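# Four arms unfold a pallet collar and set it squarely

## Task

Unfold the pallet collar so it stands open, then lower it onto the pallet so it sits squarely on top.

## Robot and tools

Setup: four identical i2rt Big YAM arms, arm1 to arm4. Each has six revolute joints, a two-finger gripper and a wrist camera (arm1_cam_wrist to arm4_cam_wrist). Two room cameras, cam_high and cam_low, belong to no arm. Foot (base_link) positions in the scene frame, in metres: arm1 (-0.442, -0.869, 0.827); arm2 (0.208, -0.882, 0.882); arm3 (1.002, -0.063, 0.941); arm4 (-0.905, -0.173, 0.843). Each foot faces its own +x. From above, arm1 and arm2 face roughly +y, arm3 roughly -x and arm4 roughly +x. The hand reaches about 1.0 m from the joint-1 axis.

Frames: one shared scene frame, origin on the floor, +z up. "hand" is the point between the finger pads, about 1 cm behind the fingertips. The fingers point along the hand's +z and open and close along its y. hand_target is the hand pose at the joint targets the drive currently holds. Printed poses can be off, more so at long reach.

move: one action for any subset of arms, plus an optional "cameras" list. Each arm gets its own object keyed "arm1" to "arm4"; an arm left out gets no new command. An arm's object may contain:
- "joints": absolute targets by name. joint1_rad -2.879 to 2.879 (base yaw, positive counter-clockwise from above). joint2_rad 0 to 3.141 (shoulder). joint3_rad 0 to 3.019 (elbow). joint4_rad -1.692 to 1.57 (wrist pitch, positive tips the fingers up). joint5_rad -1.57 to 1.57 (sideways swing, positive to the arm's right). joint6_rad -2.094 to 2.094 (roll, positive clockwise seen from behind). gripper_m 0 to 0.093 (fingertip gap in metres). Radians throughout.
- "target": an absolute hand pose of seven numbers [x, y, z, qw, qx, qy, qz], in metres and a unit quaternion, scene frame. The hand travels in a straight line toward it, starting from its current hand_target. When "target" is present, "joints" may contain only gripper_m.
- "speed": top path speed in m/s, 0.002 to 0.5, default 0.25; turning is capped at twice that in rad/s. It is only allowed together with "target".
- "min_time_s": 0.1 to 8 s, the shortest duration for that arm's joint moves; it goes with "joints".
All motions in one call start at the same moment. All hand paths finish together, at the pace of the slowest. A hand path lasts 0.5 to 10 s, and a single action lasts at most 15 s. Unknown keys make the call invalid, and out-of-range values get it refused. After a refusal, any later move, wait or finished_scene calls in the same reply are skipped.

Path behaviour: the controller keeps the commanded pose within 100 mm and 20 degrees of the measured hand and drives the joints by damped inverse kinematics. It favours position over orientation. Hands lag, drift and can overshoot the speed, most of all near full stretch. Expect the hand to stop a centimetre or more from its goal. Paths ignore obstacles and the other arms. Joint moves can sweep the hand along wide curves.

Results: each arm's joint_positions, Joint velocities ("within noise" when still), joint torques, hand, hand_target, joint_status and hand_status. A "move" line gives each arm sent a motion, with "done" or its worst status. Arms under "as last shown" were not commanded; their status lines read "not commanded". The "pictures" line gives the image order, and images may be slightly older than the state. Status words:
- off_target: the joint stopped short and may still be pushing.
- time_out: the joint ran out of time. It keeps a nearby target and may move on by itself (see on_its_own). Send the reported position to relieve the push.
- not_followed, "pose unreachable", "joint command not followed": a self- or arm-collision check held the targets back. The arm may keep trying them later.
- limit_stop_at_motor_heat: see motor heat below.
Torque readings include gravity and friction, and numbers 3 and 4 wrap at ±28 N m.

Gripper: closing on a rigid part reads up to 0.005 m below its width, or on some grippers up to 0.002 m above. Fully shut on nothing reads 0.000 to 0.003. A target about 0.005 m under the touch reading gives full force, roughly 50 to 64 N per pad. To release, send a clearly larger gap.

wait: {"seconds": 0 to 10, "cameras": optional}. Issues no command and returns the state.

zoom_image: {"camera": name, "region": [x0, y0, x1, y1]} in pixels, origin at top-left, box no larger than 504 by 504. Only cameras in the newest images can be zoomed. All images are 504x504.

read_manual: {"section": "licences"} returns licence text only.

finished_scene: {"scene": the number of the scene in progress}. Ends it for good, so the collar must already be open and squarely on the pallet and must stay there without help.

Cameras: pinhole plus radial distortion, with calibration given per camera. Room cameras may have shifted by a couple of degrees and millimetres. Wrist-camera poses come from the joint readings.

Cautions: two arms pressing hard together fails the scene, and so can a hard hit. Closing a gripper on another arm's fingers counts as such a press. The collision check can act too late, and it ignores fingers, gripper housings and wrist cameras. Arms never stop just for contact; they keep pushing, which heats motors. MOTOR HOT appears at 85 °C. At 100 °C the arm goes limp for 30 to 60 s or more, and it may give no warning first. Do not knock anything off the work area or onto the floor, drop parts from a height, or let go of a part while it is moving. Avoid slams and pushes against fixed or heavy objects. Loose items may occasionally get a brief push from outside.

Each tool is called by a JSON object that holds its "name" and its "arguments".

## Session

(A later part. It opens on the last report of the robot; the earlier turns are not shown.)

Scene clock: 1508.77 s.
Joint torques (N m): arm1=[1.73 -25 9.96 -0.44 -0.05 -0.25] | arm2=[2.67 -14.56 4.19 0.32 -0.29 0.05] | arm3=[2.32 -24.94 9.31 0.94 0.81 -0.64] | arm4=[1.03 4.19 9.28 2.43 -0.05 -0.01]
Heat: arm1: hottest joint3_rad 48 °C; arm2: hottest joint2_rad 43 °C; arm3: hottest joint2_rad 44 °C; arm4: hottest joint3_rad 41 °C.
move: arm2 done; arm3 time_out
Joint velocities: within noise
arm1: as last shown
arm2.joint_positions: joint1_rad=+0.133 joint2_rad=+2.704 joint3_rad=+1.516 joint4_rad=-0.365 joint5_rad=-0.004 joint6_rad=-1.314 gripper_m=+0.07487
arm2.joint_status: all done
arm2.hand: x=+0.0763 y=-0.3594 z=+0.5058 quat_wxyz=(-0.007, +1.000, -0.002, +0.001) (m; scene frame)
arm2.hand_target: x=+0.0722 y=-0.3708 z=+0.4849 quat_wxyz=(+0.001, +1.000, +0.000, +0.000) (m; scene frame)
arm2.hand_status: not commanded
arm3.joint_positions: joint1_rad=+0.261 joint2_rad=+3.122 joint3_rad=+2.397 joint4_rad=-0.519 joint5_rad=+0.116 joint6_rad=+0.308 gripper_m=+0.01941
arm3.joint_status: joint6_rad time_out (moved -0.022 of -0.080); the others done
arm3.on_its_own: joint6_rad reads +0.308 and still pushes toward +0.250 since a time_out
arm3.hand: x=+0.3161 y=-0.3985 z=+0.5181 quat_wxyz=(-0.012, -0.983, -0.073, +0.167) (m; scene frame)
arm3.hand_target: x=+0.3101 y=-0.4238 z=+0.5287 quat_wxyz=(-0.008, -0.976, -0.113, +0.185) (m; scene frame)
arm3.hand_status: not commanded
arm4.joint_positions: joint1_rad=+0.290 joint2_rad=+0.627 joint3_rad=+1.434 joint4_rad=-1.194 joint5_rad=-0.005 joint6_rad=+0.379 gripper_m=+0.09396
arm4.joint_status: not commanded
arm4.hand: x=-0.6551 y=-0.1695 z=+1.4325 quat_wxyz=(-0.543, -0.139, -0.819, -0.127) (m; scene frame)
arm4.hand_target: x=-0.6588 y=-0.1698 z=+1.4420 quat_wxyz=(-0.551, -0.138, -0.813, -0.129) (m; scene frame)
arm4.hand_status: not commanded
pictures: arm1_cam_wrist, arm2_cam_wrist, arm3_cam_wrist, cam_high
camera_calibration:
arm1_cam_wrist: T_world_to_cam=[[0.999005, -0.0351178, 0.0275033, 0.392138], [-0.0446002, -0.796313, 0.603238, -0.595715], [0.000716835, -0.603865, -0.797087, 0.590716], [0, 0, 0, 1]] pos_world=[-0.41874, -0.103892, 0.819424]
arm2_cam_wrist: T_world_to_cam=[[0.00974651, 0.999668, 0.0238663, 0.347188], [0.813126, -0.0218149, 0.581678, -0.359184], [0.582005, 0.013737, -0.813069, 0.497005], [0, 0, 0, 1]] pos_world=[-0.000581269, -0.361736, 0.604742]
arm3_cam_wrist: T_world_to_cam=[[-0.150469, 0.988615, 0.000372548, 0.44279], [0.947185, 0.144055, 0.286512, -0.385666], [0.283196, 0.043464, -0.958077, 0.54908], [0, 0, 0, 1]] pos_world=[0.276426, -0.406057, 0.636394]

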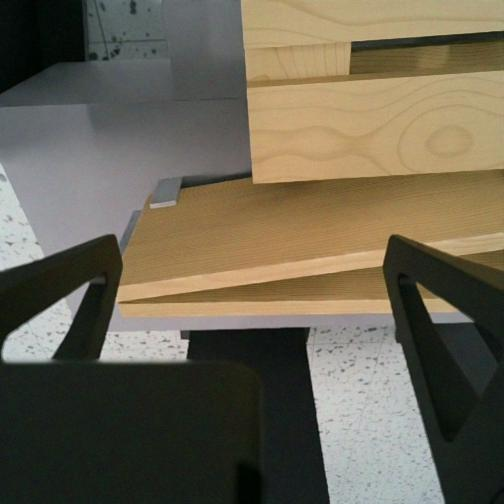

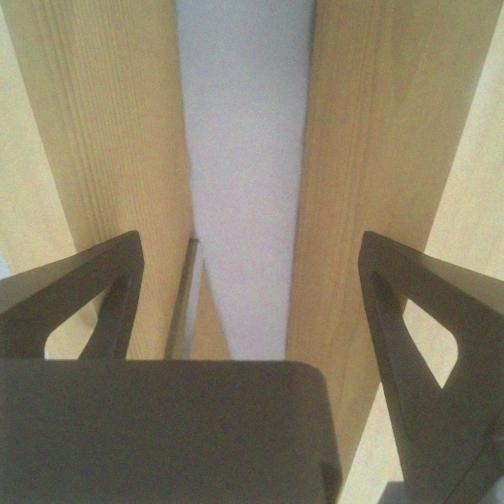

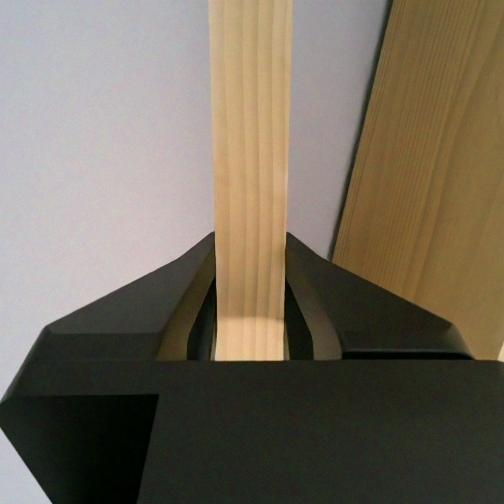

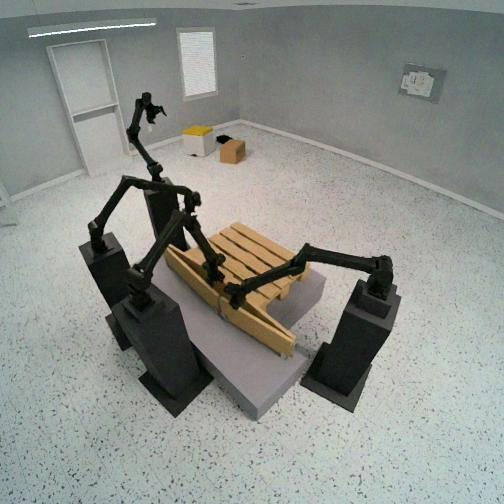

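{"name": "move", "arguments": {"arm2": {"joints": {"gripper_m": 0.093}}, "arm3": {"joints": {"joint1_rad": 0.295, "joint6_rad": 0.20}}, "arm4": {"target": [-0.30, -0.28, 0.72, 0, 0, 1, 0], "speed": 0.3}, "cameras": ["all"]}}

Scene clock: 1567.53 s.
Joint torques (N m): arm1=[1.55 -24.64 9.91 -0.44 -0.05 -0.25] | arm2=[2.49 -14.45 4.49 0.57 -0.26 0.02] | arm3=[1.96 -25.17 9.44 0.55 1.32 -0.91] | arm4=[1.14 -7.3 9.77 1.72 -0.16 0.01]
Heat: arm1: hottest joint3_rad 48 °C; arm2: hottest joint2_rad 43 °C; arm3: hottest joint2_rad 45 °C; arm4: hottest joint3_rad 40 °C.
move: arm2 done; arm3 time_out; arm4 not_followed
Joint velocities: within noise
arm1.joint_positions: joint1_rad=+0.041 joint2_rad=+2.456 joint3_rad=+1.942 joint4_rad=-1.087 joint5_rad=+0.011 joint6_rad=-0.018 gripper_m=+0.09397
arm1.joint_status: not commanded
arm1.hand: x=-0.4182 y=-0.1842 z=+0.7191 quat_wxyz=(+0.005, +0.702, -0.712, +0.006) (m; scene frame)
arm1.hand_target: x=-0.4200 y=-0.1705 z=+0.7204 quat_wxyz=(-0.001, +0.707, -0.707, -0.001) (m; scene frame)
arm1.hand_status: not commanded
arm2.joint_positions: joint1_rad=+0.133 joint2_rad=+2.704 joint3_rad=+1.512 joint4_rad=-0.373 joint5_rad=-0.004 joint6_rad=-1.312 gripper_m=+0.09277
arm2.joint_status: all done
arm2.hand: x=+0.0774 y=-0.3637 z=+0.5053 quat_wxyz=(-0.001, +1.000, -0.003, +0.002) (m; scene frame)
arm2.hand_target: x=+0.0723 y=-0.3709 z=+0.4849 quat_wxyz=(+0.001, +1.000, +0.000, +0.000) (m; scene frame)
arm2.hand_status: not commanded
arm3.joint_positions: joint1_rad=+0.273 joint2_rad=+3.122 joint3_rad=+2.397 joint4_rad=-0.511 joint5_rad=+0.105 joint6_rad=+0.282 gripper_m=+0.01941
arm3.joint_status: joint6_rad time_out (moved -0.027 of -0.108); the others done
arm3.on_its_own: joint6_rad reads +0.282 and still pushes toward +0.200 since a time_out
arm3.hand: x=+0.3191 y=-0.4091 z=+0.5186 quat_wxyz=(-0.018, -0.981, -0.092, +0.169) (m; scene frame)
arm3.hand_target: x=+0.3118 y=-0.4272 z=+0.5288 quat_wxyz=(-0.004, -0.973, -0.139, +0.185) (m; scene frame)
arm3.hand_status: not commanded
arm4.joint_positions: joint1_rad=+0.063 joint2_rad=+1.117 joint3_rad=+0.943 joint4_rad=-0.842 joint5_rad=-0.169 joint6_rad=+0.021 gripper_m=+0.09396
arm4.joint_status: not commanded
arm4.on_its_own: joint1_rad is held at +0.063, not at its first target +0.290; joint2_rad is held at +1.117, not at its first target +0.626; joint3_rad is held at +0.943, not at its first target +1.451; joint4_rad is held at -0.842, not at its first target -1.191; joint5_rad is held at -0.169, not at its first target -0.005; joint6_rad is held at +0.021, not at its first target +0.379
arm4.hand: x=-0.4839 y=-0.2227 z=+1.0672 quat_wxyz=(-0.276, -0.075, -0.956, -0.067) (m; scene frame)
arm4.hand_target: x=-0.4839 y=-0.2227 z=+1.0672 quat_wxyz=(-0.276, -0.075, -0.956, -0.067) (m; scene frame)
arm4.hand_status: not_followed (0.397 m and 34.2 deg from the pose sent, 0.804 m and 70.1 deg at the start; pose on its path clipped on 37 of 92 steps)
pictures: arm1_cam_wrist, arm2_cam_wrist, arm3_cam_wrist, arm4_cam_wrist, cam_high, cam_low
pose unreachable (arm4 arm): on one or more control steps of this call this arm could not follow its commanded pose, so it was not sent that pose on those steps. On the call's last step it was still not sent that pose. It may still have moved: this result reports where it is.
cause: moving toward the commanded pose would bring a part of the arm too close to another arm (this arm's fingers and the arm1 arm's forearm (the part past joint 3), at the place that arm is still heading or pushing toward).
camera_calibration:
arm1_cam_wrist: T_world_to_cam=[[0.999005, -0.0351178, 0.0275033, 0.392138], [-0.0446002, -0.796313, 0.603238, -0.595715], [0.000716835, -0.603865, -0.797087, 0.590716], [0, 0, 0, 1]] pos_world=[-0.41874, -0.103892, 0.819424]
arm2_cam_wrist: T_world_to_cam=[[0.0117292, 0.999864, 0.0116343, 0.357559], [0.811432, -0.0163166, 0.584218, -0.358967], [0.584329, 0.00258799, -0.811513, 0.490932], [0, 0, 0, 1]] pos_world=[0.00021734, -0.364637, 0.603953]
arm3_cam_wrist: T_world_to_cam=[[-0.189631, 0.981848, -0.00394768, 0.465655], [0.941814, 0.183032, 0.281931, -0.367106], [0.277536, 0.0497447, -0.959427, 0.55436], [0, 0, 0, 1]] pos_world=[0.280194, -0.417586, 0.637205]
arm4_cam_wrist: T_world_to_cam=[[-0.112261, -0.978389, -0.173643, -0.0872751], [-0.992925, 0.103645, 0.0579446, -0.515615], [-0.0386952, 0.178919, -0.983103, 1.19515], [0, 0, 0, 1]] pos_world=[-0.475518, -0.245782, 1.18967]

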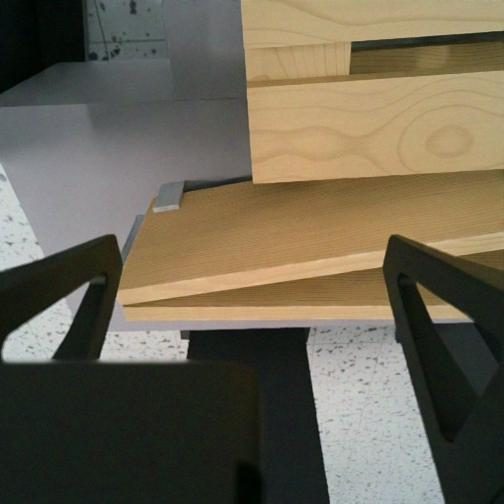

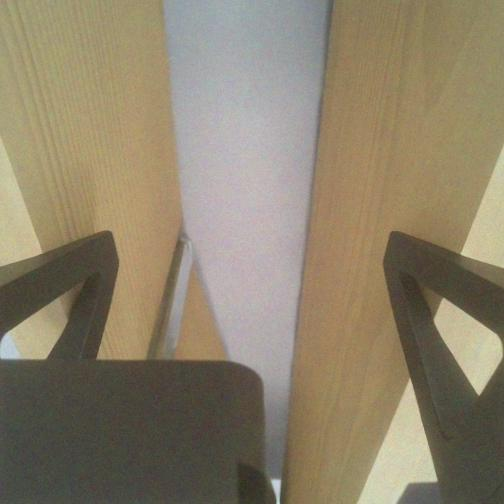

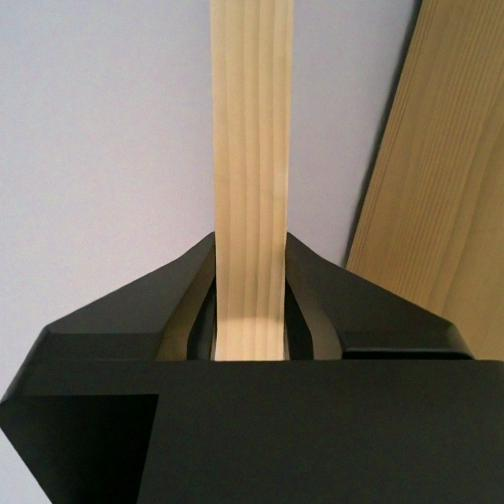

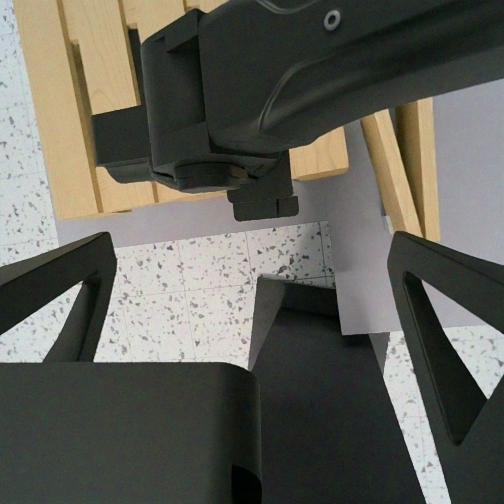

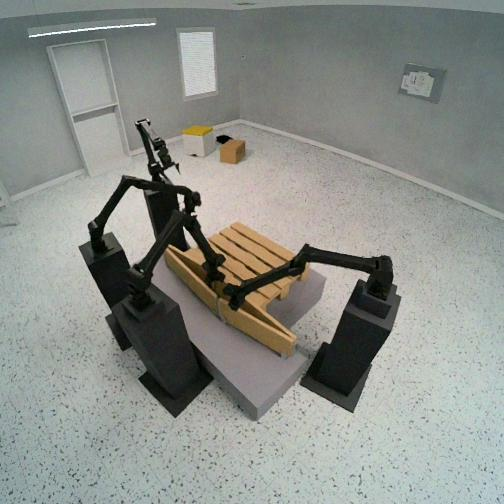

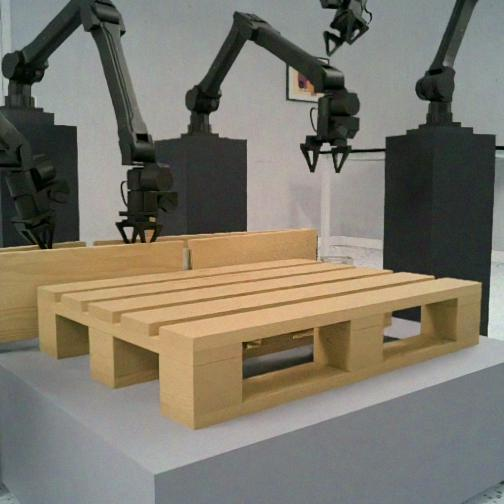

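{"name": "move", "arguments": {"arm2": {"joints": {"gripper_m": 0.065}}, "arm3": {"joints": {"joint6_rad": 0.27}}}}

{"name": "move", "arguments": {"arm2": {"target": [0.06, -0.375, 0.60, 0, 1, 0, 0], "speed": 0.12}, "arm1": {"target": [-0.46, -0.405, 0.61, 0, 0, 1, 0], "speed": 0.2}}}

{"name": "move", "arguments": {"arm2": {"target": [0.04, -0.425, 0.58, 0, 1, 0, 0], "speed": 0.12, "joints": {"gripper_m": 0.06}}, "arm1": {"joints": {"gripper_m": 0.06}}, "arm4": {"target": [-0.30, -0.28, 0.74, 0, 0, 1, 0], "speed": 0.25, "joints": {"gripper_m": 0.06}}, "cameras": ["all"]}}

Scene clock: 1589.00 s.
Joint torques (N m): arm1=[1.55 -24.88 9.92 -0.38 -0.05 -0.24] | arm2=[2.37 -15.03 4.4 0.27 -0.18 0.04] | arm3=[2.26 -24.82 9.33 0.69 0.71 -0.31] | arm4=[0.97 -7.36 9.78 1.66 -0.16 0]
Heat: arm1: hottest joint3_rad 48 °C; arm2: hottest joint2_rad 43 °C; arm3: hottest joint2_rad 45 °C; arm4: hottest joint3_rad 39 °C.
move: arm2 done; arm3 done
Joint velocities: within noise
arm1, arm4: as last shown
arm2.joint_positions: joint1_rad=+0.135 joint2_rad=+2.713 joint3_rad=+1.512 joint4_rad=-0.365 joint5_rad=-0.006 joint6_rad=-1.312 gripper_m=+0.06509
arm2.joint_status: all done
arm2.hand: x=+0.0770 y=-0.3666 z=+0.5004 quat_wxyz=(+0.000, +1.000, -0.002, +0.002) (m; scene frame)
arm2.hand_target: x=+0.0722 y=-0.3708 z=+0.4850 quat_wxyz=(+0.001, +1.000, +0.000, +0.000) (m; scene frame)
arm2.hand_status: not commanded
arm3.joint_positions: joint1_rad=+0.273 joint2_rad=+3.122 joint3_rad=+2.397 joint4_rad=-0.515 joint5_rad=+0.119 joint6_rad=+0.297 gripper_m=+0.01941
arm3.joint_status: all done
arm3.hand: x=+0.3189 y=-0.4068 z=+0.5186 quat_wxyz=(-0.012, -0.982, -0.084, +0.169) (m; scene frame)
arm3.hand_target: x=+0.3118 y=-0.4272 z=+0.5288 quat_wxyz=(-0.011, -0.977, -0.105, +0.185) (m; scene frame)
arm3.hand_status: not commanded
arm4.on_its_own: joint1_rad is held at +0.063, not at its first target +0.290; joint2_rad is held at +1.117, not at its first target +0.626; joint3_rad is held at +0.943, not at its first target +1.451; joint4_rad is held at -0.842, not at its first target -1.191; joint5_rad is held at -0.169, not at its first target -0.005; joint6_rad is held at +0.021, not at its first target +0.379
pictures: none

Scene clock: 1593.90 s.
Joint torques (N m): arm1=[1.85 -22.24 2.45 0.27 0.22 -0.05] | arm2=[2.61 -18.49 2.91 -0.54 -0.19 0.08] | arm3=[2.37 -24.88 9.36 0.81 0.7 -0.31] | arm4=[1.08 -7.41 9.78 1.7 -0.15 0.02]
Heat: arm1: hottest joint3_rad 47 °C; arm2: hottest joint2_rad 44 °C; arm3: hottest joint2_rad 45 °C; arm4: hottest joint3_rad 39 °C.
move: arm1 off_target; arm2 off_target
Joint velocities: within noise
arm1.joint_positions: joint1_rad=+0.105 joint2_rad=+2.301 joint3_rad=+1.100 joint4_rad=-0.421 joint5_rad=+0.005 joint6_rad=+1.597 gripper_m=+0.09398
arm1.joint_status: not commanded
arm1.hand: x=-0.4567 y=-0.4151 z=+0.5976 quat_wxyz=(+0.001, +0.003, -1.000, +0.018) (m; scene frame)
arm1.hand_target: x=-0.4601 y=-0.4052 z=+0.6098 quat_wxyz=(+0.000, +0.000, -1.000, +0.000) (m; scene frame)
arm1.hand_status: off_target (0.016 m and 2.1 deg from the pose sent, 0.250 m and 89.2 deg at the start)
arm2.joint_positions: joint1_rad=+0.155 joint2_rad=+2.489 joint3_rad=+1.362 joint4_rad=-0.437 joint5_rad=-0.006 joint6_rad=-1.293 gripper_m=+0.06505
arm2.joint_status: not commanded
arm2.hand: x=+0.0670 y=-0.3734 z=+0.5920 quat_wxyz=(-0.001, +1.000, -0.002, +0.001) (m; scene frame)
arm2.hand_target: x=+0.0601 y=-0.3750 z=+0.5998 quat_wxyz=(+0.000, +1.000, +0.000, +0.000) (m; scene frame)
arm2.hand_status: off_target (0.011 m and 0.3 deg from the pose sent, 0.101 m and 0.3 deg at the start)
arm3, arm4: as last shown
arm3.hand: x=+0.3190 y=-0.4070 z=+0.5186 quat_wxyz=(-0.012, -0.982, -0.084, +0.169) (m; scene frame)
arm3.hand_target: x=+0.3117 y=-0.4271 z=+0.5288 quat_wxyz=(-0.011, -0.977, -0.105, +0.185) (m; scene frame)
arm4.on_its_own: joint1_rad is held at +0.063, not at its first target +0.290; joint2_rad is held at +1.117, not at its first target +0.626; joint3_rad is held at +0.943, not at its first target +1.451; joint4_rad is held at -0.842, not at its first target -1.191; joint5_rad is held at -0.169, not at its first target -0.005; joint6_rad is held at +0.021, not at its first target +0.379
pictures: none

Scene clock: 1596.40 s.
Joint torques (N m): arm1=[1.79 -22.01 2.35 0.25 0.22 -0.01] | arm2=[2.49 -16.91 2.14 0.29 -0.17 0.07] | arm3=[1.9 -24.88 9.42 0.7 0.7 -0.32] | arm4=[1.67 -21.3 9.51 0.31 0.02 -0.07]
Heat: arm1: hottest joint3_rad 47 °C; arm2: hottest joint2_rad 44 °C; arm3: hottest joint2_rad 45 °C; arm4: hottest joint3_rad 39 °C.
move: arm1 done; arm2 done; arm4 off_target
Joint velocities: within noise
arm1.joint_positions: joint1_rad=+0.105 joint2_rad=+2.301 joint3_rad=+1.100 joint4_rad=-0.421 joint5_rad=+0.005 joint6_rad=+1.598 gripper_m=+0.06009
arm1.joint_status: all done
arm1.hand: x=-0.4567 y=-0.4151 z=+0.5976 quat_wxyz=(+0.001, +0.002, -1.000, +0.018) (m; scene frame)
arm1.hand_target: x=-0.4601 y=-0.4052 z=+0.6098 quat_wxyz=(+0.000, +0.000, -1.000, +0.000) (m; scene frame)
arm1.hand_status: not commanded
arm2.joint_positions: joint1_rad=+0.225 joint2_rad=+2.489 joint3_rad=+1.247 joint4_rad=-0.341 joint5_rad=-0.007 joint6_rad=-1.225 gripper_m=+0.06007
arm2.joint_status: all done
arm2.hand: x=+0.0469 y=-0.4272 z=+0.5756 quat_wxyz=(+0.008, +1.000, -0.001, +0.004) (m; scene frame)
arm2.hand_target: x=+0.0400 y=-0.4251 z=+0.5800 quat_wxyz=(+0.000, +1.000, +0.000, +0.000) (m; scene frame)
arm2.hand_status: done (0.008 m and 1.0 deg from the pose sent, 0.059 m and 0.3 deg at the start)
arm3: as last shown
arm4.joint_positions: joint1_rad=+0.063 joint2_rad=+2.216 joint3_rad=+1.553 joint4_rad=-0.894 joint5_rad=+0.013 joint6_rad=-0.163 gripper_m=+0.06007
arm4.joint_status: all done
arm4.hand: x=-0.3071 y=-0.2817 z=+0.7496 quat_wxyz=(-0.005, -0.008, -1.000, +0.000) (m; scene frame)
arm4.hand_target: x=-0.3004 y=-0.2800 z=+0.7401 quat_wxyz=(+0.000, +0.000, -1.000, +0.000) (m; scene frame)
arm4.hand_status: off_target (0.012 m and 1.1 deg from the pose sent, 0.380 m and 34.2 deg at the start)
pictures: arm1_cam_wrist, arm2_cam_wrist, arm3_cam_wrist, arm4_cam_wrist, cam_high, cam_low
camera_calibration:
arm1_cam_wrist: T_world_to_cam=[[-0.0161495, -0.997988, 0.061319, -0.457682], [-0.805556, 0.0493152, 0.590464, -0.69686], [-0.592299, -0.0398602, -0.804731, 0.322312], [0, 0, 0, 1]] pos_world=[-0.377846, -0.409548, 0.69891]
arm2_cam_wrist: T_world_to_cam=[[0.00764039, 0.999951, -0.00623704, 0.431062], [0.809541, -0.00252383, 0.587057, -0.37204], [0.587013, -0.00953449, -0.809521, 0.559555], [0, 0, 0, 1]] pos_world=[-0.0305776, -0.426645, 0.674069]
arm3_cam_wrist: T_world_to_cam=[[-0.171749, 0.985127, 0.00520743, 0.454401], [0.945576, 0.163366, 0.281421, -0.376375], [0.276385, 0.0532577, -0.95957, 0.556017], [0, 0, 0, 1]] pos_world=[0.280259, -0.415768, 0.637091]
arm4_cam_wrist: T_world_to_cam=[[-0.0230248, -0.999735, -0.000608535, -0.288569], [-0.823915, 0.0186307, 0.566407, -0.668705], [-0.566245, 0.0135428, -0.824125, 0.572479], [0, 0, 0, 1]] pos_world=[-0.233436, -0.283787, 0.850378]

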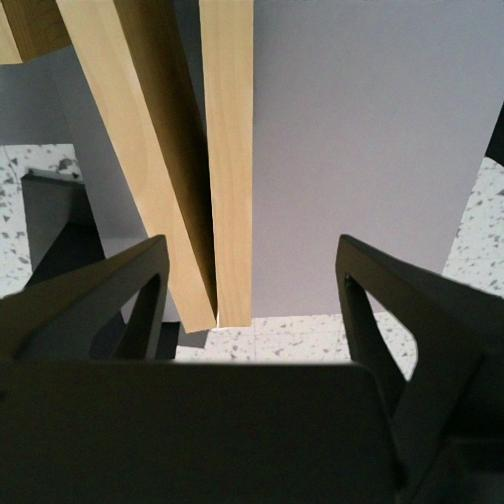

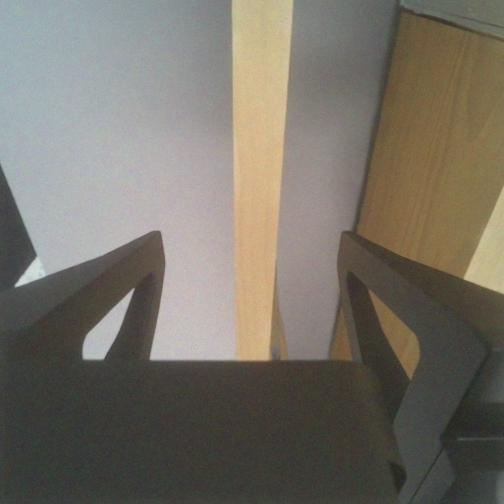

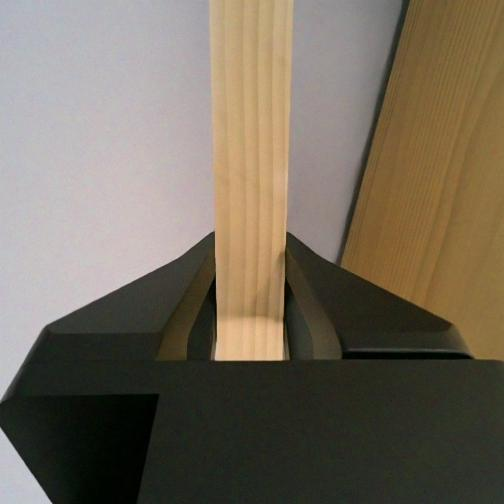

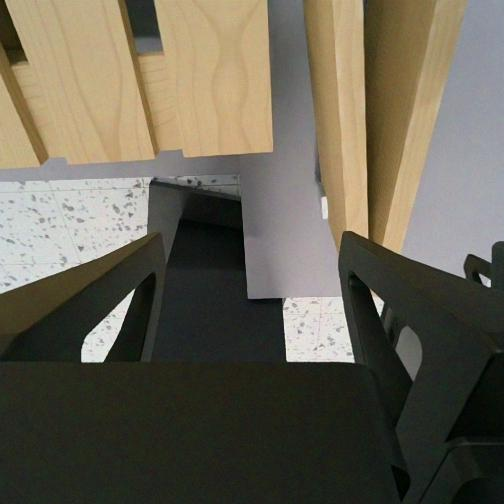

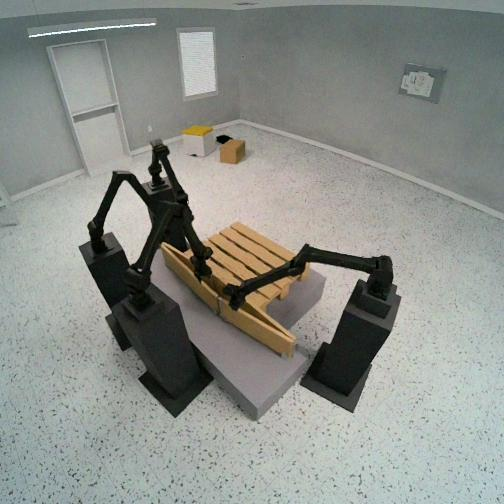

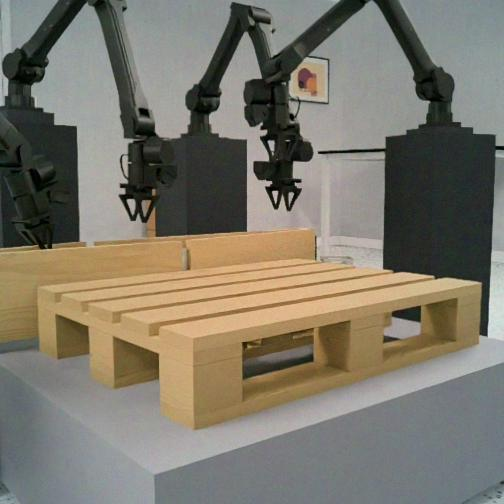

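{"name": "zoom_image", "arguments": {"camera": "arm4_cam_wrist", "region": [260, 0, 504, 260]}}

{"name": "move", "arguments": {"arm1": {"target": [-0.460, -0.394, 0.522, 0, 0, 1, 0], "speed": 0.08}, "arm2": {"target": [0.040, -0.422, 0.512, 0, 1, 0, 0], "speed": 0.08}, "cameras": ["arm1_cam_wrist", "arm2_cam_wrist"]}}

Scaled by 1.938 from the camera's 504x504 image, which has a finer 720x720 frame.

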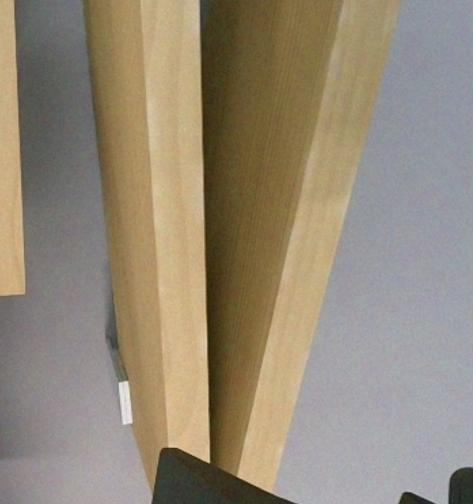

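Scene clock: 1621.80 s.
Joint torques (N m): arm1=[1.73 -16.62 4.07 0.54 0.21 -0.02] | arm2=[2.37 -13.92 3.56 0.29 -0.17 0.06] | arm3=[2.08 -24.47 9.32 0.77 0.62 -0.34] | arm4=[1.73 -21.07 9.51 0.32 0 -0.08]
Heat: arm1: hottest joint2_rad 44 °C; arm2: hottest joint2_rad 44 °C; arm3: hottest joint2_rad 45 °C; arm4: hottest joint3_rad 39 °C.
move: arm1 off_target; arm2 off_target
Joint velocities: within noise
arm1.joint_positions: joint1_rad=+0.105 joint2_rad=+2.459 joint3_rad=+1.189 joint4_rad=-0.320 joint5_rad=+0.005 joint6_rad=+1.598 gripper_m=+0.06007
arm1.joint_status: not commanded
arm1.hand: x=-0.4577 y=-0.3973 z=+0.5381 quat_wxyz=(+0.001, +0.002, -1.000, +0.002) (m; scene frame)
arm1.hand_target: x=-0.4599 y=-0.3946 z=+0.5226 quat_wxyz=(+0.000, +0.000, -1.000, +0.000) (m; scene frame)
arm1.hand_status: off_target (0.017 m and 0.3 deg from the pose sent, 0.079 m and 2.1 deg at the start)
arm2.joint_positions: joint1_rad=+0.225 joint2_rad=+2.613 joint3_rad=+1.331 joint4_rad=-0.278 joint5_rad=-0.007 joint6_rad=-1.225 gripper_m=+0.06007
arm2.joint_status: not commanded
arm2.hand: x=+0.0441 y=-0.4180 z=+0.5269 quat_wxyz=(-0.002, +1.000, -0.001, +0.000) (m; scene frame)
arm2.hand_target: x=+0.0402 y=-0.4224 z=+0.5126 quat_wxyz=(+0.000, +1.000, +0.000, +0.000) (m; scene frame)
arm2.hand_status: off_target (0.016 m and 0.3 deg from the pose sent, 0.064 m and 1.0 deg at the start)
arm3.joint_positions: joint1_rad=+0.273 joint2_rad=+3.122 joint3_rad=+2.397 joint4_rad=-0.515 joint5_rad=+0.121 joint6_rad=+0.298 gripper_m=+0.01941
arm3.joint_status: not commanded
arm3.hand: x=+0.3191 y=-0.4066 z=+0.5186 quat_wxyz=(-0.011, -0.982, -0.084, +0.169) (m; scene frame)
arm3.hand_target: x=+0.3118 y=-0.4271 z=+0.5288 quat_wxyz=(-0.011, -0.977, -0.105, +0.185) (m; scene frame)
arm3.hand_status: not commanded
arm4: as last shown
pictures: arm1_cam_wrist, arm2_cam_wrist
camera_calibration:
arm1_cam_wrist: T_world_to_cam=[[-0.0163294, -0.99946, 0.0285088, -0.419216], [-0.805173, 0.0300493, 0.592278, -0.67188], [-0.592815, -0.013283, -0.805229, 0.285216], [0, 0, 0, 1]] pos_world=[-0.378745, -0.395012, 0.639555]
arm2_cam_wrist: T_world_to_cam=[[0.00752004, 0.999866, 0.0145487, 0.410624], [0.813872, -0.0145731, 0.580862, -0.343051], [0.580996, 0.00747265, -0.813872, 0.531486], [0, 0, 0, 1]] pos_world=[-0.0326792, -0.41954, 0.625853]

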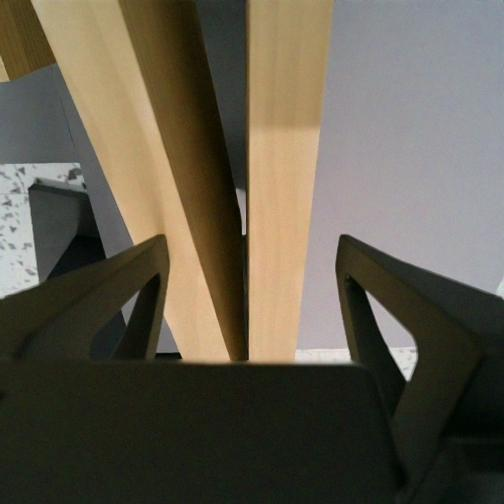

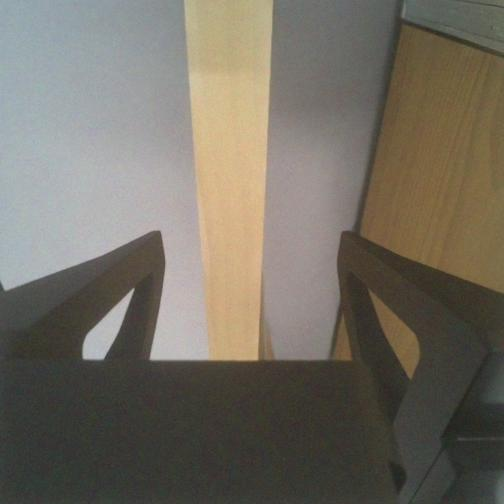

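{"name": "move", "arguments": {"arm1": {"joints": {"joint2_rad": 2.560, "joint3_rad": 1.225, "joint4_rad": -0.258, "gripper_m": 0.038}, "min_time_s": 1.5}, "arm2": {"joints": {"joint2_rad": 2.7046, "joint3_rad": 1.3655, "joint4_rad": -0.221, "gripper_m": 0.05}, "min_time_s": 1.5}, "cameras": ["arm1_cam_wrist", "arm2_cam_wrist"]}}

Scene clock: 1658.60 s.
Joint torques (N m): arm1=[1.61 -11.99 4.21 1.5 0.18 -0.05] | arm2=[2.49 -13.86 3.34 0.29 -0.14 0.06] | arm3=[1.96 -24.47 9.37 0.62 0.62 -0.35] | arm4=[1.67 -21.19 9.48 0.34 0 -0.08]
Heat: arm1: hottest joint2_rad 43 °C; arm2: hottest joint2_rad 41 °C; arm3: hottest joint2_rad 45 °C; arm4: hottest joint3_rad 39 °C.
move: arm1 done; arm2 done
Joint velocities: within noise
arm1.joint_positions: joint1_rad=+0.105 joint2_rad=+2.465 joint3_rad=+1.201 joint4_rad=-0.303 joint5_rad=+0.006 joint6_rad=+1.598 gripper_m=+0.03811
arm1.joint_status: all done
arm1.hand: x=-0.4578 y=-0.3888 z=+0.5369 quat_wxyz=(+0.001, +0.002, -1.000, -0.009) (m; scene frame)
arm1.hand_target: x=-0.4598 y=-0.4046 z=+0.4965 quat_wxyz=(+0.000, +0.000, -1.000, +0.004) (m; scene frame)
arm1.hand_status: not commanded
arm2.joint_positions: joint1_rad=+0.225 joint2_rad=+2.670 joint3_rad=+1.347 joint4_rad=-0.234 joint5_rad=-0.007 joint6_rad=-1.225 gripper_m=+0.05007
arm2.joint_status: all done
arm2.hand: x=+0.0466 y=-0.4244 z=+0.5023 quat_wxyz=(-0.004, +1.000, -0.001, +0.000) (m; scene frame)
arm2.hand_target: x=+0.0432 y=-0.4298 z=+0.4877 quat_wxyz=(-0.002, +1.000, +0.000, -0.001) (m; scene frame)
arm2.hand_status: not commanded
arm3, arm4: as last shown
arm3.joint_positions: joint1_rad=+0.273 joint2_rad=+3.122 joint3_rad=+2.397 joint4_rad=-0.516 joint5_rad=+0.121 joint6_rad=+0.298 gripper_m=+0.01941
arm3.hand: x=+0.3192 y=-0.4065 z=+0.5185 quat_wxyz=(-0.011, -0.982, -0.083, +0.169) (m; scene frame)
pictures: arm1_cam_wrist, arm2_cam_wrist
camera_calibration:
arm1_cam_wrist: T_world_to_cam=[[-0.0164421, -0.999844, 0.00642612, -0.399027], [-0.805203, 0.017051, 0.592754, -0.676845], [-0.592771, 0.00457177, -0.805358, 0.291198], [0, 0, 0, 1]] pos_world=[-0.378944, -0.388756, 0.638285]
arm2_cam_wrist: T_world_to_cam=[[0.00752477, 0.999801, 0.0184783, 0.415366], [0.814718, -0.0168442, 0.579612, -0.331364], [0.579808, 0.0106932, -0.814683, 0.511932], [0, 0, 0, 1]] pos_world=[-0.0299796, -0.426339, 0.60145]

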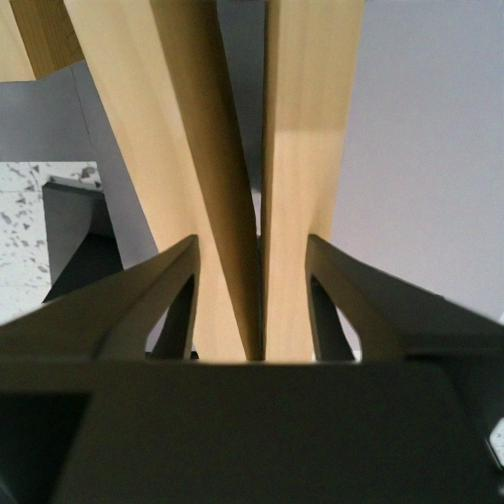

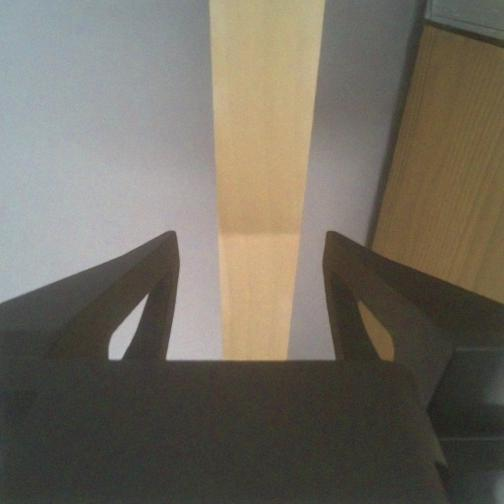

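{"name": "move", "arguments": {"arm1": {"target": [-0.460, -0.406, 0.562, 0, 0, 1, 0], "speed": 0.08, "joints": {"gripper_m": 0.042}}, "arm2": {"joints": {"gripper_m": 0.014}}, "cameras": ["arm1_cam_wrist", "arm2_cam_wrist"]}}

Scene clock: 1666.67 s.
Joint torques (N m): arm1=[1.9 -21.66 1.98 -0.5 0.14 -0.01] | arm2=[2.37 -13.98 3.25 0.28 -0.12 0] | arm3=[2.49 -24.76 9.42 0.81 0.58 -0.33] | arm4=[1.61 -21.13 9.51 0.42 0 -0.06]
Heat: arm1: hottest joint2_rad 42 °C; arm2: hottest joint2_rad 41 °C; arm3: hottest joint2_rad 46 °C; arm4: hottest joint3_rad 39 °C.
move: arm1 off_target; arm2 off_target
Joint velocities: within noise
arm1.joint_positions: joint1_rad=+0.105 joint2_rad=+2.417 joint3_rad=+1.138 joint4_rad=-0.317 joint5_rad=+0.007 joint6_rad=+1.599 gripper_m=+0.04191
arm1.joint_status: all done
arm1.hand: x=-0.4570 y=-0.4108 z=+0.5510 quat_wxyz=(+0.000, +0.002, -1.000, +0.005) (m; scene frame)
arm1.hand_target: x=-0.4600 y=-0.4060 z=+0.5617 quat_wxyz=(+0.000, +0.000, -1.000, +0.000) (m; scene frame)
arm1.hand_status: off_target (0.012 m and 0.6 deg from the pose sent, 0.030 m and 1.1 deg at the start)
arm2.joint_positions: joint1_rad=+0.225 joint2_rad=+2.670 joint3_rad=+1.349 joint4_rad=-0.231 joint5_rad=-0.007 joint6_rad=-1.218 gripper_m=+0.01902
arm2.joint_status: gripper_m off_target (ended at +0.01905, target +0.01400)
arm2.hand: x=+0.0460 y=-0.4230 z=+0.5025 quat_wxyz=(-0.006, +1.000, -0.004, -0.001) (m; scene frame)
arm2.hand_target: x=+0.0431 y=-0.4295 z=+0.4878 quat_wxyz=(-0.002, +1.000, +0.000, -0.001) (m; scene frame)
arm2.hand_status: not commanded
arm3.joint_positions: joint1_rad=+0.273 joint2_rad=+3.122 joint3_rad=+2.397 joint4_rad=-0.517 joint5_rad=+0.122 joint6_rad=+0.298 gripper_m=+0.01941
arm3.joint_status: not commanded
arm3.hand: x=+0.3193 y=-0.4064 z=+0.5185 quat_wxyz=(-0.010, -0.982, -0.083, +0.169) (m; scene frame)
arm3.hand_target: x=+0.3118 y=-0.4272 z=+0.5288 quat_wxyz=(-0.011, -0.977, -0.105, +0.184) (m; scene frame)
arm3.hand_status: not commanded
arm4: as last shown
pictures: arm1_cam_wrist, arm2_cam_wrist
camera_calibration:
arm1_cam_wrist: T_world_to_cam=[[-0.0167176, -0.999234, 0.0353756, -0.436989], [-0.805986, 0.0344052, 0.590935, -0.676301], [-0.591699, -0.0186332, -0.805944, 0.294487], [0, 0, 0, 1]] pos_world=[-0.378147, -0.407899, 0.652449]
arm2_cam_wrist: T_world_to_cam=[[0.0136016, 0.999672, 0.0217129, 0.412043], [0.815789, -0.023651, 0.577866, -0.332907], [0.57819, 0.00985323, -0.815843, 0.512744], [0, 0, 0, 1]] pos_world=[-0.0304864, -0.424834, 0.601748]

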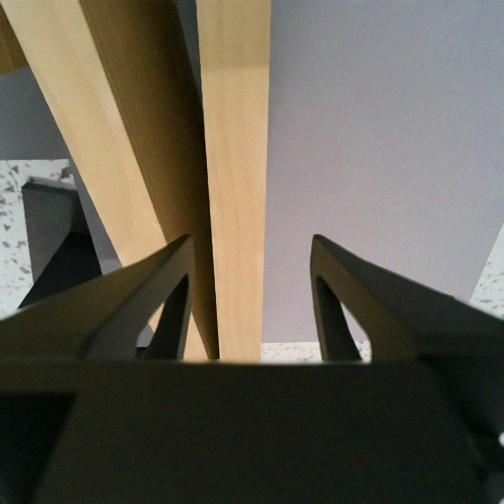

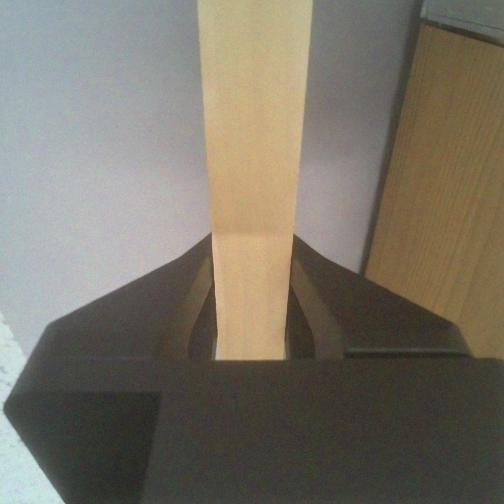

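{"name": "move", "arguments": {"arm1": {"joints": {"joint2_rad": 2.589, "joint3_rad": 1.232, "joint4_rad": -0.242}, "min_time_s": 1.5}, "cameras": ["arm1_cam_wrist"]}}

Scene clock: 1683.70 s.
Joint torques (N m): arm1=[1.73 -17.38 3.43 0.42 0.16 -0.02] | arm2=[2.49 -13.74 3.23 0.31 -0.13 0] | arm3=[1.79 -24.59 9.35 0.76 0.59 -0.34] | arm4=[1.67 -21.19 9.5 0.35 0 -0.08]
Heat: arm1: hottest joint2_rad 44 °C; arm2: hottest joint2_rad 40 °C; arm3: hottest joint2_rad 46 °C; arm4: hottest joint3_rad 39 °C.
move: arm1 done
Joint velocities: within noise
arm1.joint_positions: joint1_rad=+0.105 joint2_rad=+2.561 joint3_rad=+1.209 joint4_rad=-0.257 joint5_rad=+0.007 joint6_rad=+1.599 gripper_m=+0.04192
arm1.joint_status: all done
arm1.hand: x=-0.4572 y=-0.4148 z=+0.4947 quat_wxyz=(+0.000, +0.002, -1.000, +0.012) (m; scene frame)
arm1.hand_target: x=-0.4604 y=-0.4100 z=+0.4843 quat_wxyz=(+0.000, +0.000, -1.000, +0.007) (m; scene frame)
arm1.hand_status: not commanded
arm2, arm3, arm4: as last shown
arm3.hand: x=+0.3193 y=-0.4063 z=+0.5185 quat_wxyz=(-0.010, -0.982, -0.083, +0.169) (m; scene frame)
arm3.hand_target: x=+0.3118 y=-0.4271 z=+0.5288 quat_wxyz=(-0.011, -0.977, -0.105, +0.184) (m; scene frame)
pictures: arm1_cam_wrist
camera_calibration:
arm1_cam_wrist: T_world_to_cam=[[-0.0165728, -0.998696, 0.0482848, -0.445096], [-0.806203, 0.0419111, 0.590153, -0.639787], [-0.591407, -0.0291469, -0.805846, 0.244548], [0, 0, 0, 1]] pos_world=[-0.378548, -0.410574, 0.596131]

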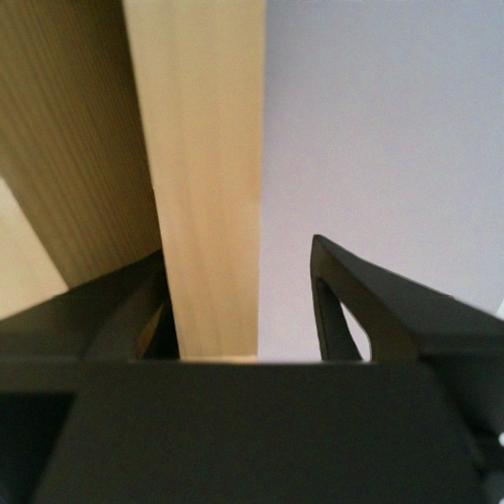

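{"name": "move", "arguments": {"arm1": {"joints": {"gripper_m": 0.014}}, "arm4": {"target": [-0.236, -0.352, 0.60, 0, -0.0698, 0.9976, 0], "speed": 0.15, "joints": {"gripper_m": 0.05}}, "cameras": ["arm1_cam_wrist", "arm4_cam_wrist", "cam_high"]}}

Scene clock: 1708.27 s.
Joint torques (N m): arm1=[1.9 -18.14 2.63 0.12 0.15 -0.01] | arm2=[2.49 -13.86 3.23 0.23 -0.14 0.01] | arm3=[2.37 -24.82 9.4 0.81 0.57 -0.32] | arm4=[0.62 -24.76 9.68 0.4 -0.04 -0.06]
Heat: arm1: hottest joint2_rad 43 °C; arm2: hottest joint2_rad 40 °C; arm3: hottest joint2_rad 46 °C; arm4: hottest joint3_rad 39 °C.
move: arm1 off_target; arm4 off_target
Joint velocities: within noise
arm1.joint_positions: joint1_rad=+0.105 joint2_rad=+2.564 joint3_rad=+1.223 joint4_rad=-0.248 joint5_rad=+0.007 joint6_rad=+1.599 gripper_m=+0.01972
arm1.joint_status: gripper_m off_target (ended at +0.01976, target +0.01400)
arm1.hand: x=-0.4575 y=-0.4053 z=+0.4944 quat_wxyz=(+0.000, +0.002, -1.000, +0.002) (m; scene frame)
arm1.hand_target: x=-0.4604 y=-0.4101 z=+0.4842 quat_wxyz=(+0.000, +0.000, -1.000, +0.007) (m; scene frame)
arm1.hand_status: not commanded
arm2, arm3: as last shown
arm3.hand_target: x=+0.3118 y=-0.4272 z=+0.5288 quat_wxyz=(-0.011, -0.977, -0.105, +0.184) (m; scene frame)
arm4.joint_positions: joint1_rad=-0.016 joint2_rad=+2.622 joint3_rad=+1.973 joint4_rad=-0.896 joint5_rad=+0.014 joint6_rad=-0.392 gripper_m=+0.05007
arm4.joint_status: all done
arm4.hand: x=-0.2341 y=-0.3480 z=+0.6198 quat_wxyz=(-0.009, +0.068, -0.998, +0.002) (m; scene frame)
arm4.hand_target: x=-0.2368 y=-0.3516 z=+0.6005 quat_wxyz=(+0.000, +0.070, -0.998, +0.000) (m; scene frame)
arm4.hand_status: off_target (0.020 m and 1.1 deg from the pose sent, 0.180 m and 8.9 deg at the start)
pictures: arm1_cam_wrist, arm4_cam_wrist, cam_high
camera_calibration:
arm1_cam_wrist: T_world_to_cam=[[-0.0167447, -0.999464, 0.0281363, -0.426004], [-0.806049, 0.030144, 0.59108, -0.645338], [-0.591611, -0.0127818, -0.806122, 0.251112], [0, 0, 0, 1]] pos_world=[-0.378747, -0.403113, 0.595859]
arm4_cam_wrist: T_world_to_cam=[[0.127935, -0.991764, 0.00615359, -0.31933], [-0.822896, -0.102684, 0.558837, -0.571148], [-0.553602, -0.0765584, -0.829255, 0.482512], [0, 0, 0, 1]] pos_world=[-0.162022, -0.338407, 0.721269]

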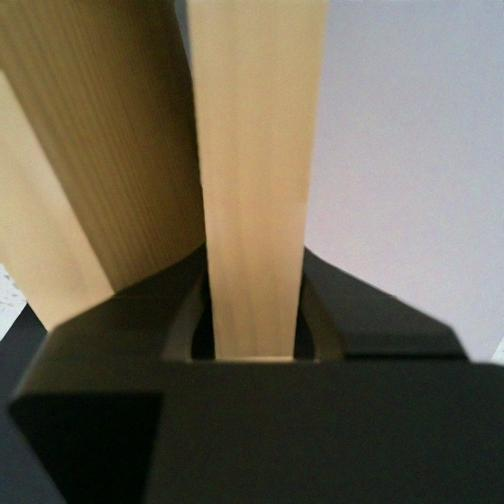

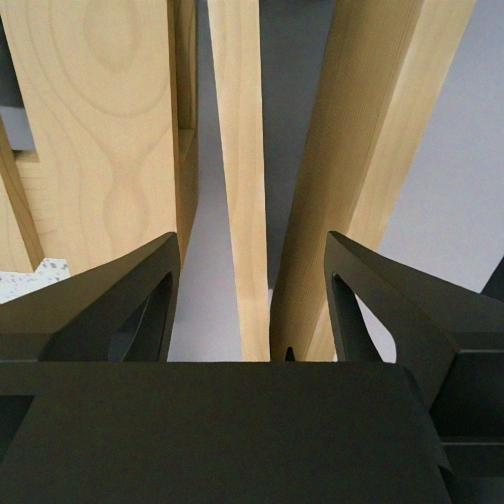

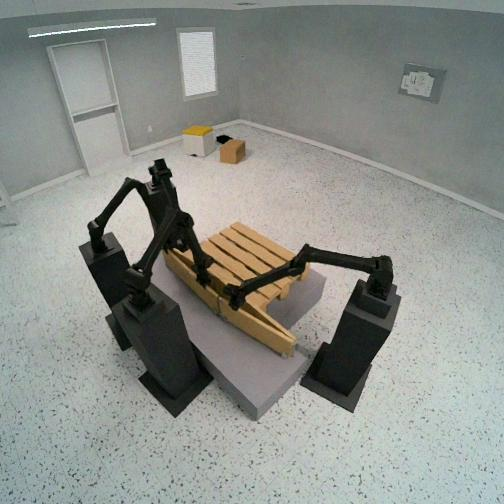

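{"name": "move", "arguments": {"arm4": {"target": [-0.238, -0.348, 0.487, 0, -0.0698, 0.9976, 0], "speed": 0.1}, "cameras": ["arm4_cam_wrist"]}}

Scene clock: 1720.20 s.
Joint torques (N m): arm1=[1.73 -18.08 2.54 0.09 0.11 -0.03] | arm2=[2.49 -13.86 3.19 0.24 -0.12 0.02] | arm3=[1.85 -24.76 9.46 0.81 0.58 -0.34] | arm4=[1.03 -25.05 9.13 0.68 -0.06 -0.06]
Heat: arm1: hottest joint2_rad 42 °C; arm2: hottest joint2_rad 40 °C; arm3: hottest joint2_rad 46 °C; arm4: hottest joint3_rad 40 °C.
move: arm4 off_target
Joint velocities: within noise
arm1, arm2, arm3: as last shown
arm4.joint_positions: joint1_rad=-0.016 joint2_rad=+2.861 joint3_rad=+2.139 joint4_rad=-0.829 joint5_rad=+0.014 joint6_rad=-0.392 gripper_m=+0.05007
arm4.joint_status: not commanded
arm4.hand: x=-0.2333 y=-0.3465 z=+0.5087 quat_wxyz=(-0.007, +0.068, -0.998, +0.002) (m; scene frame)
arm4.hand_target: x=-0.2390 y=-0.3475 z=+0.4876 quat_wxyz=(+0.000, +0.070, -0.998, +0.000) (m; scene frame)
arm4.hand_status: off_target (0.022 m and 0.8 deg from the pose sent, 0.133 m and 1.1 deg at the start)
pictures: arm4_cam_wrist
camera_calibration:
arm4_cam_wrist: T_world_to_cam=[[0.128009, -0.991765, 0.00395017, -0.316081], [-0.819729, -0.10356, 0.563312, -0.510114], [-0.558264, -0.0753469, -0.826235, 0.388841], [0, 0, 0, 1]] pos_world=[-0.160618, -0.337008, 0.609876]

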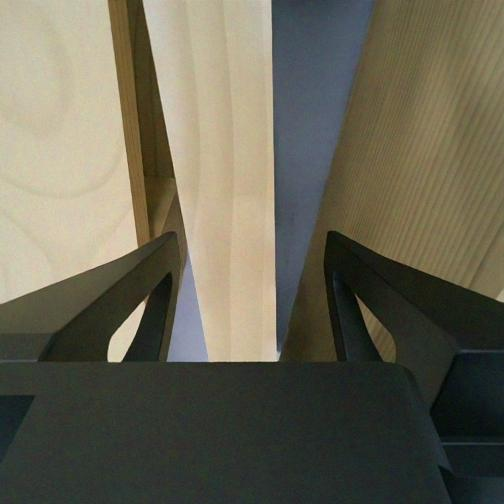

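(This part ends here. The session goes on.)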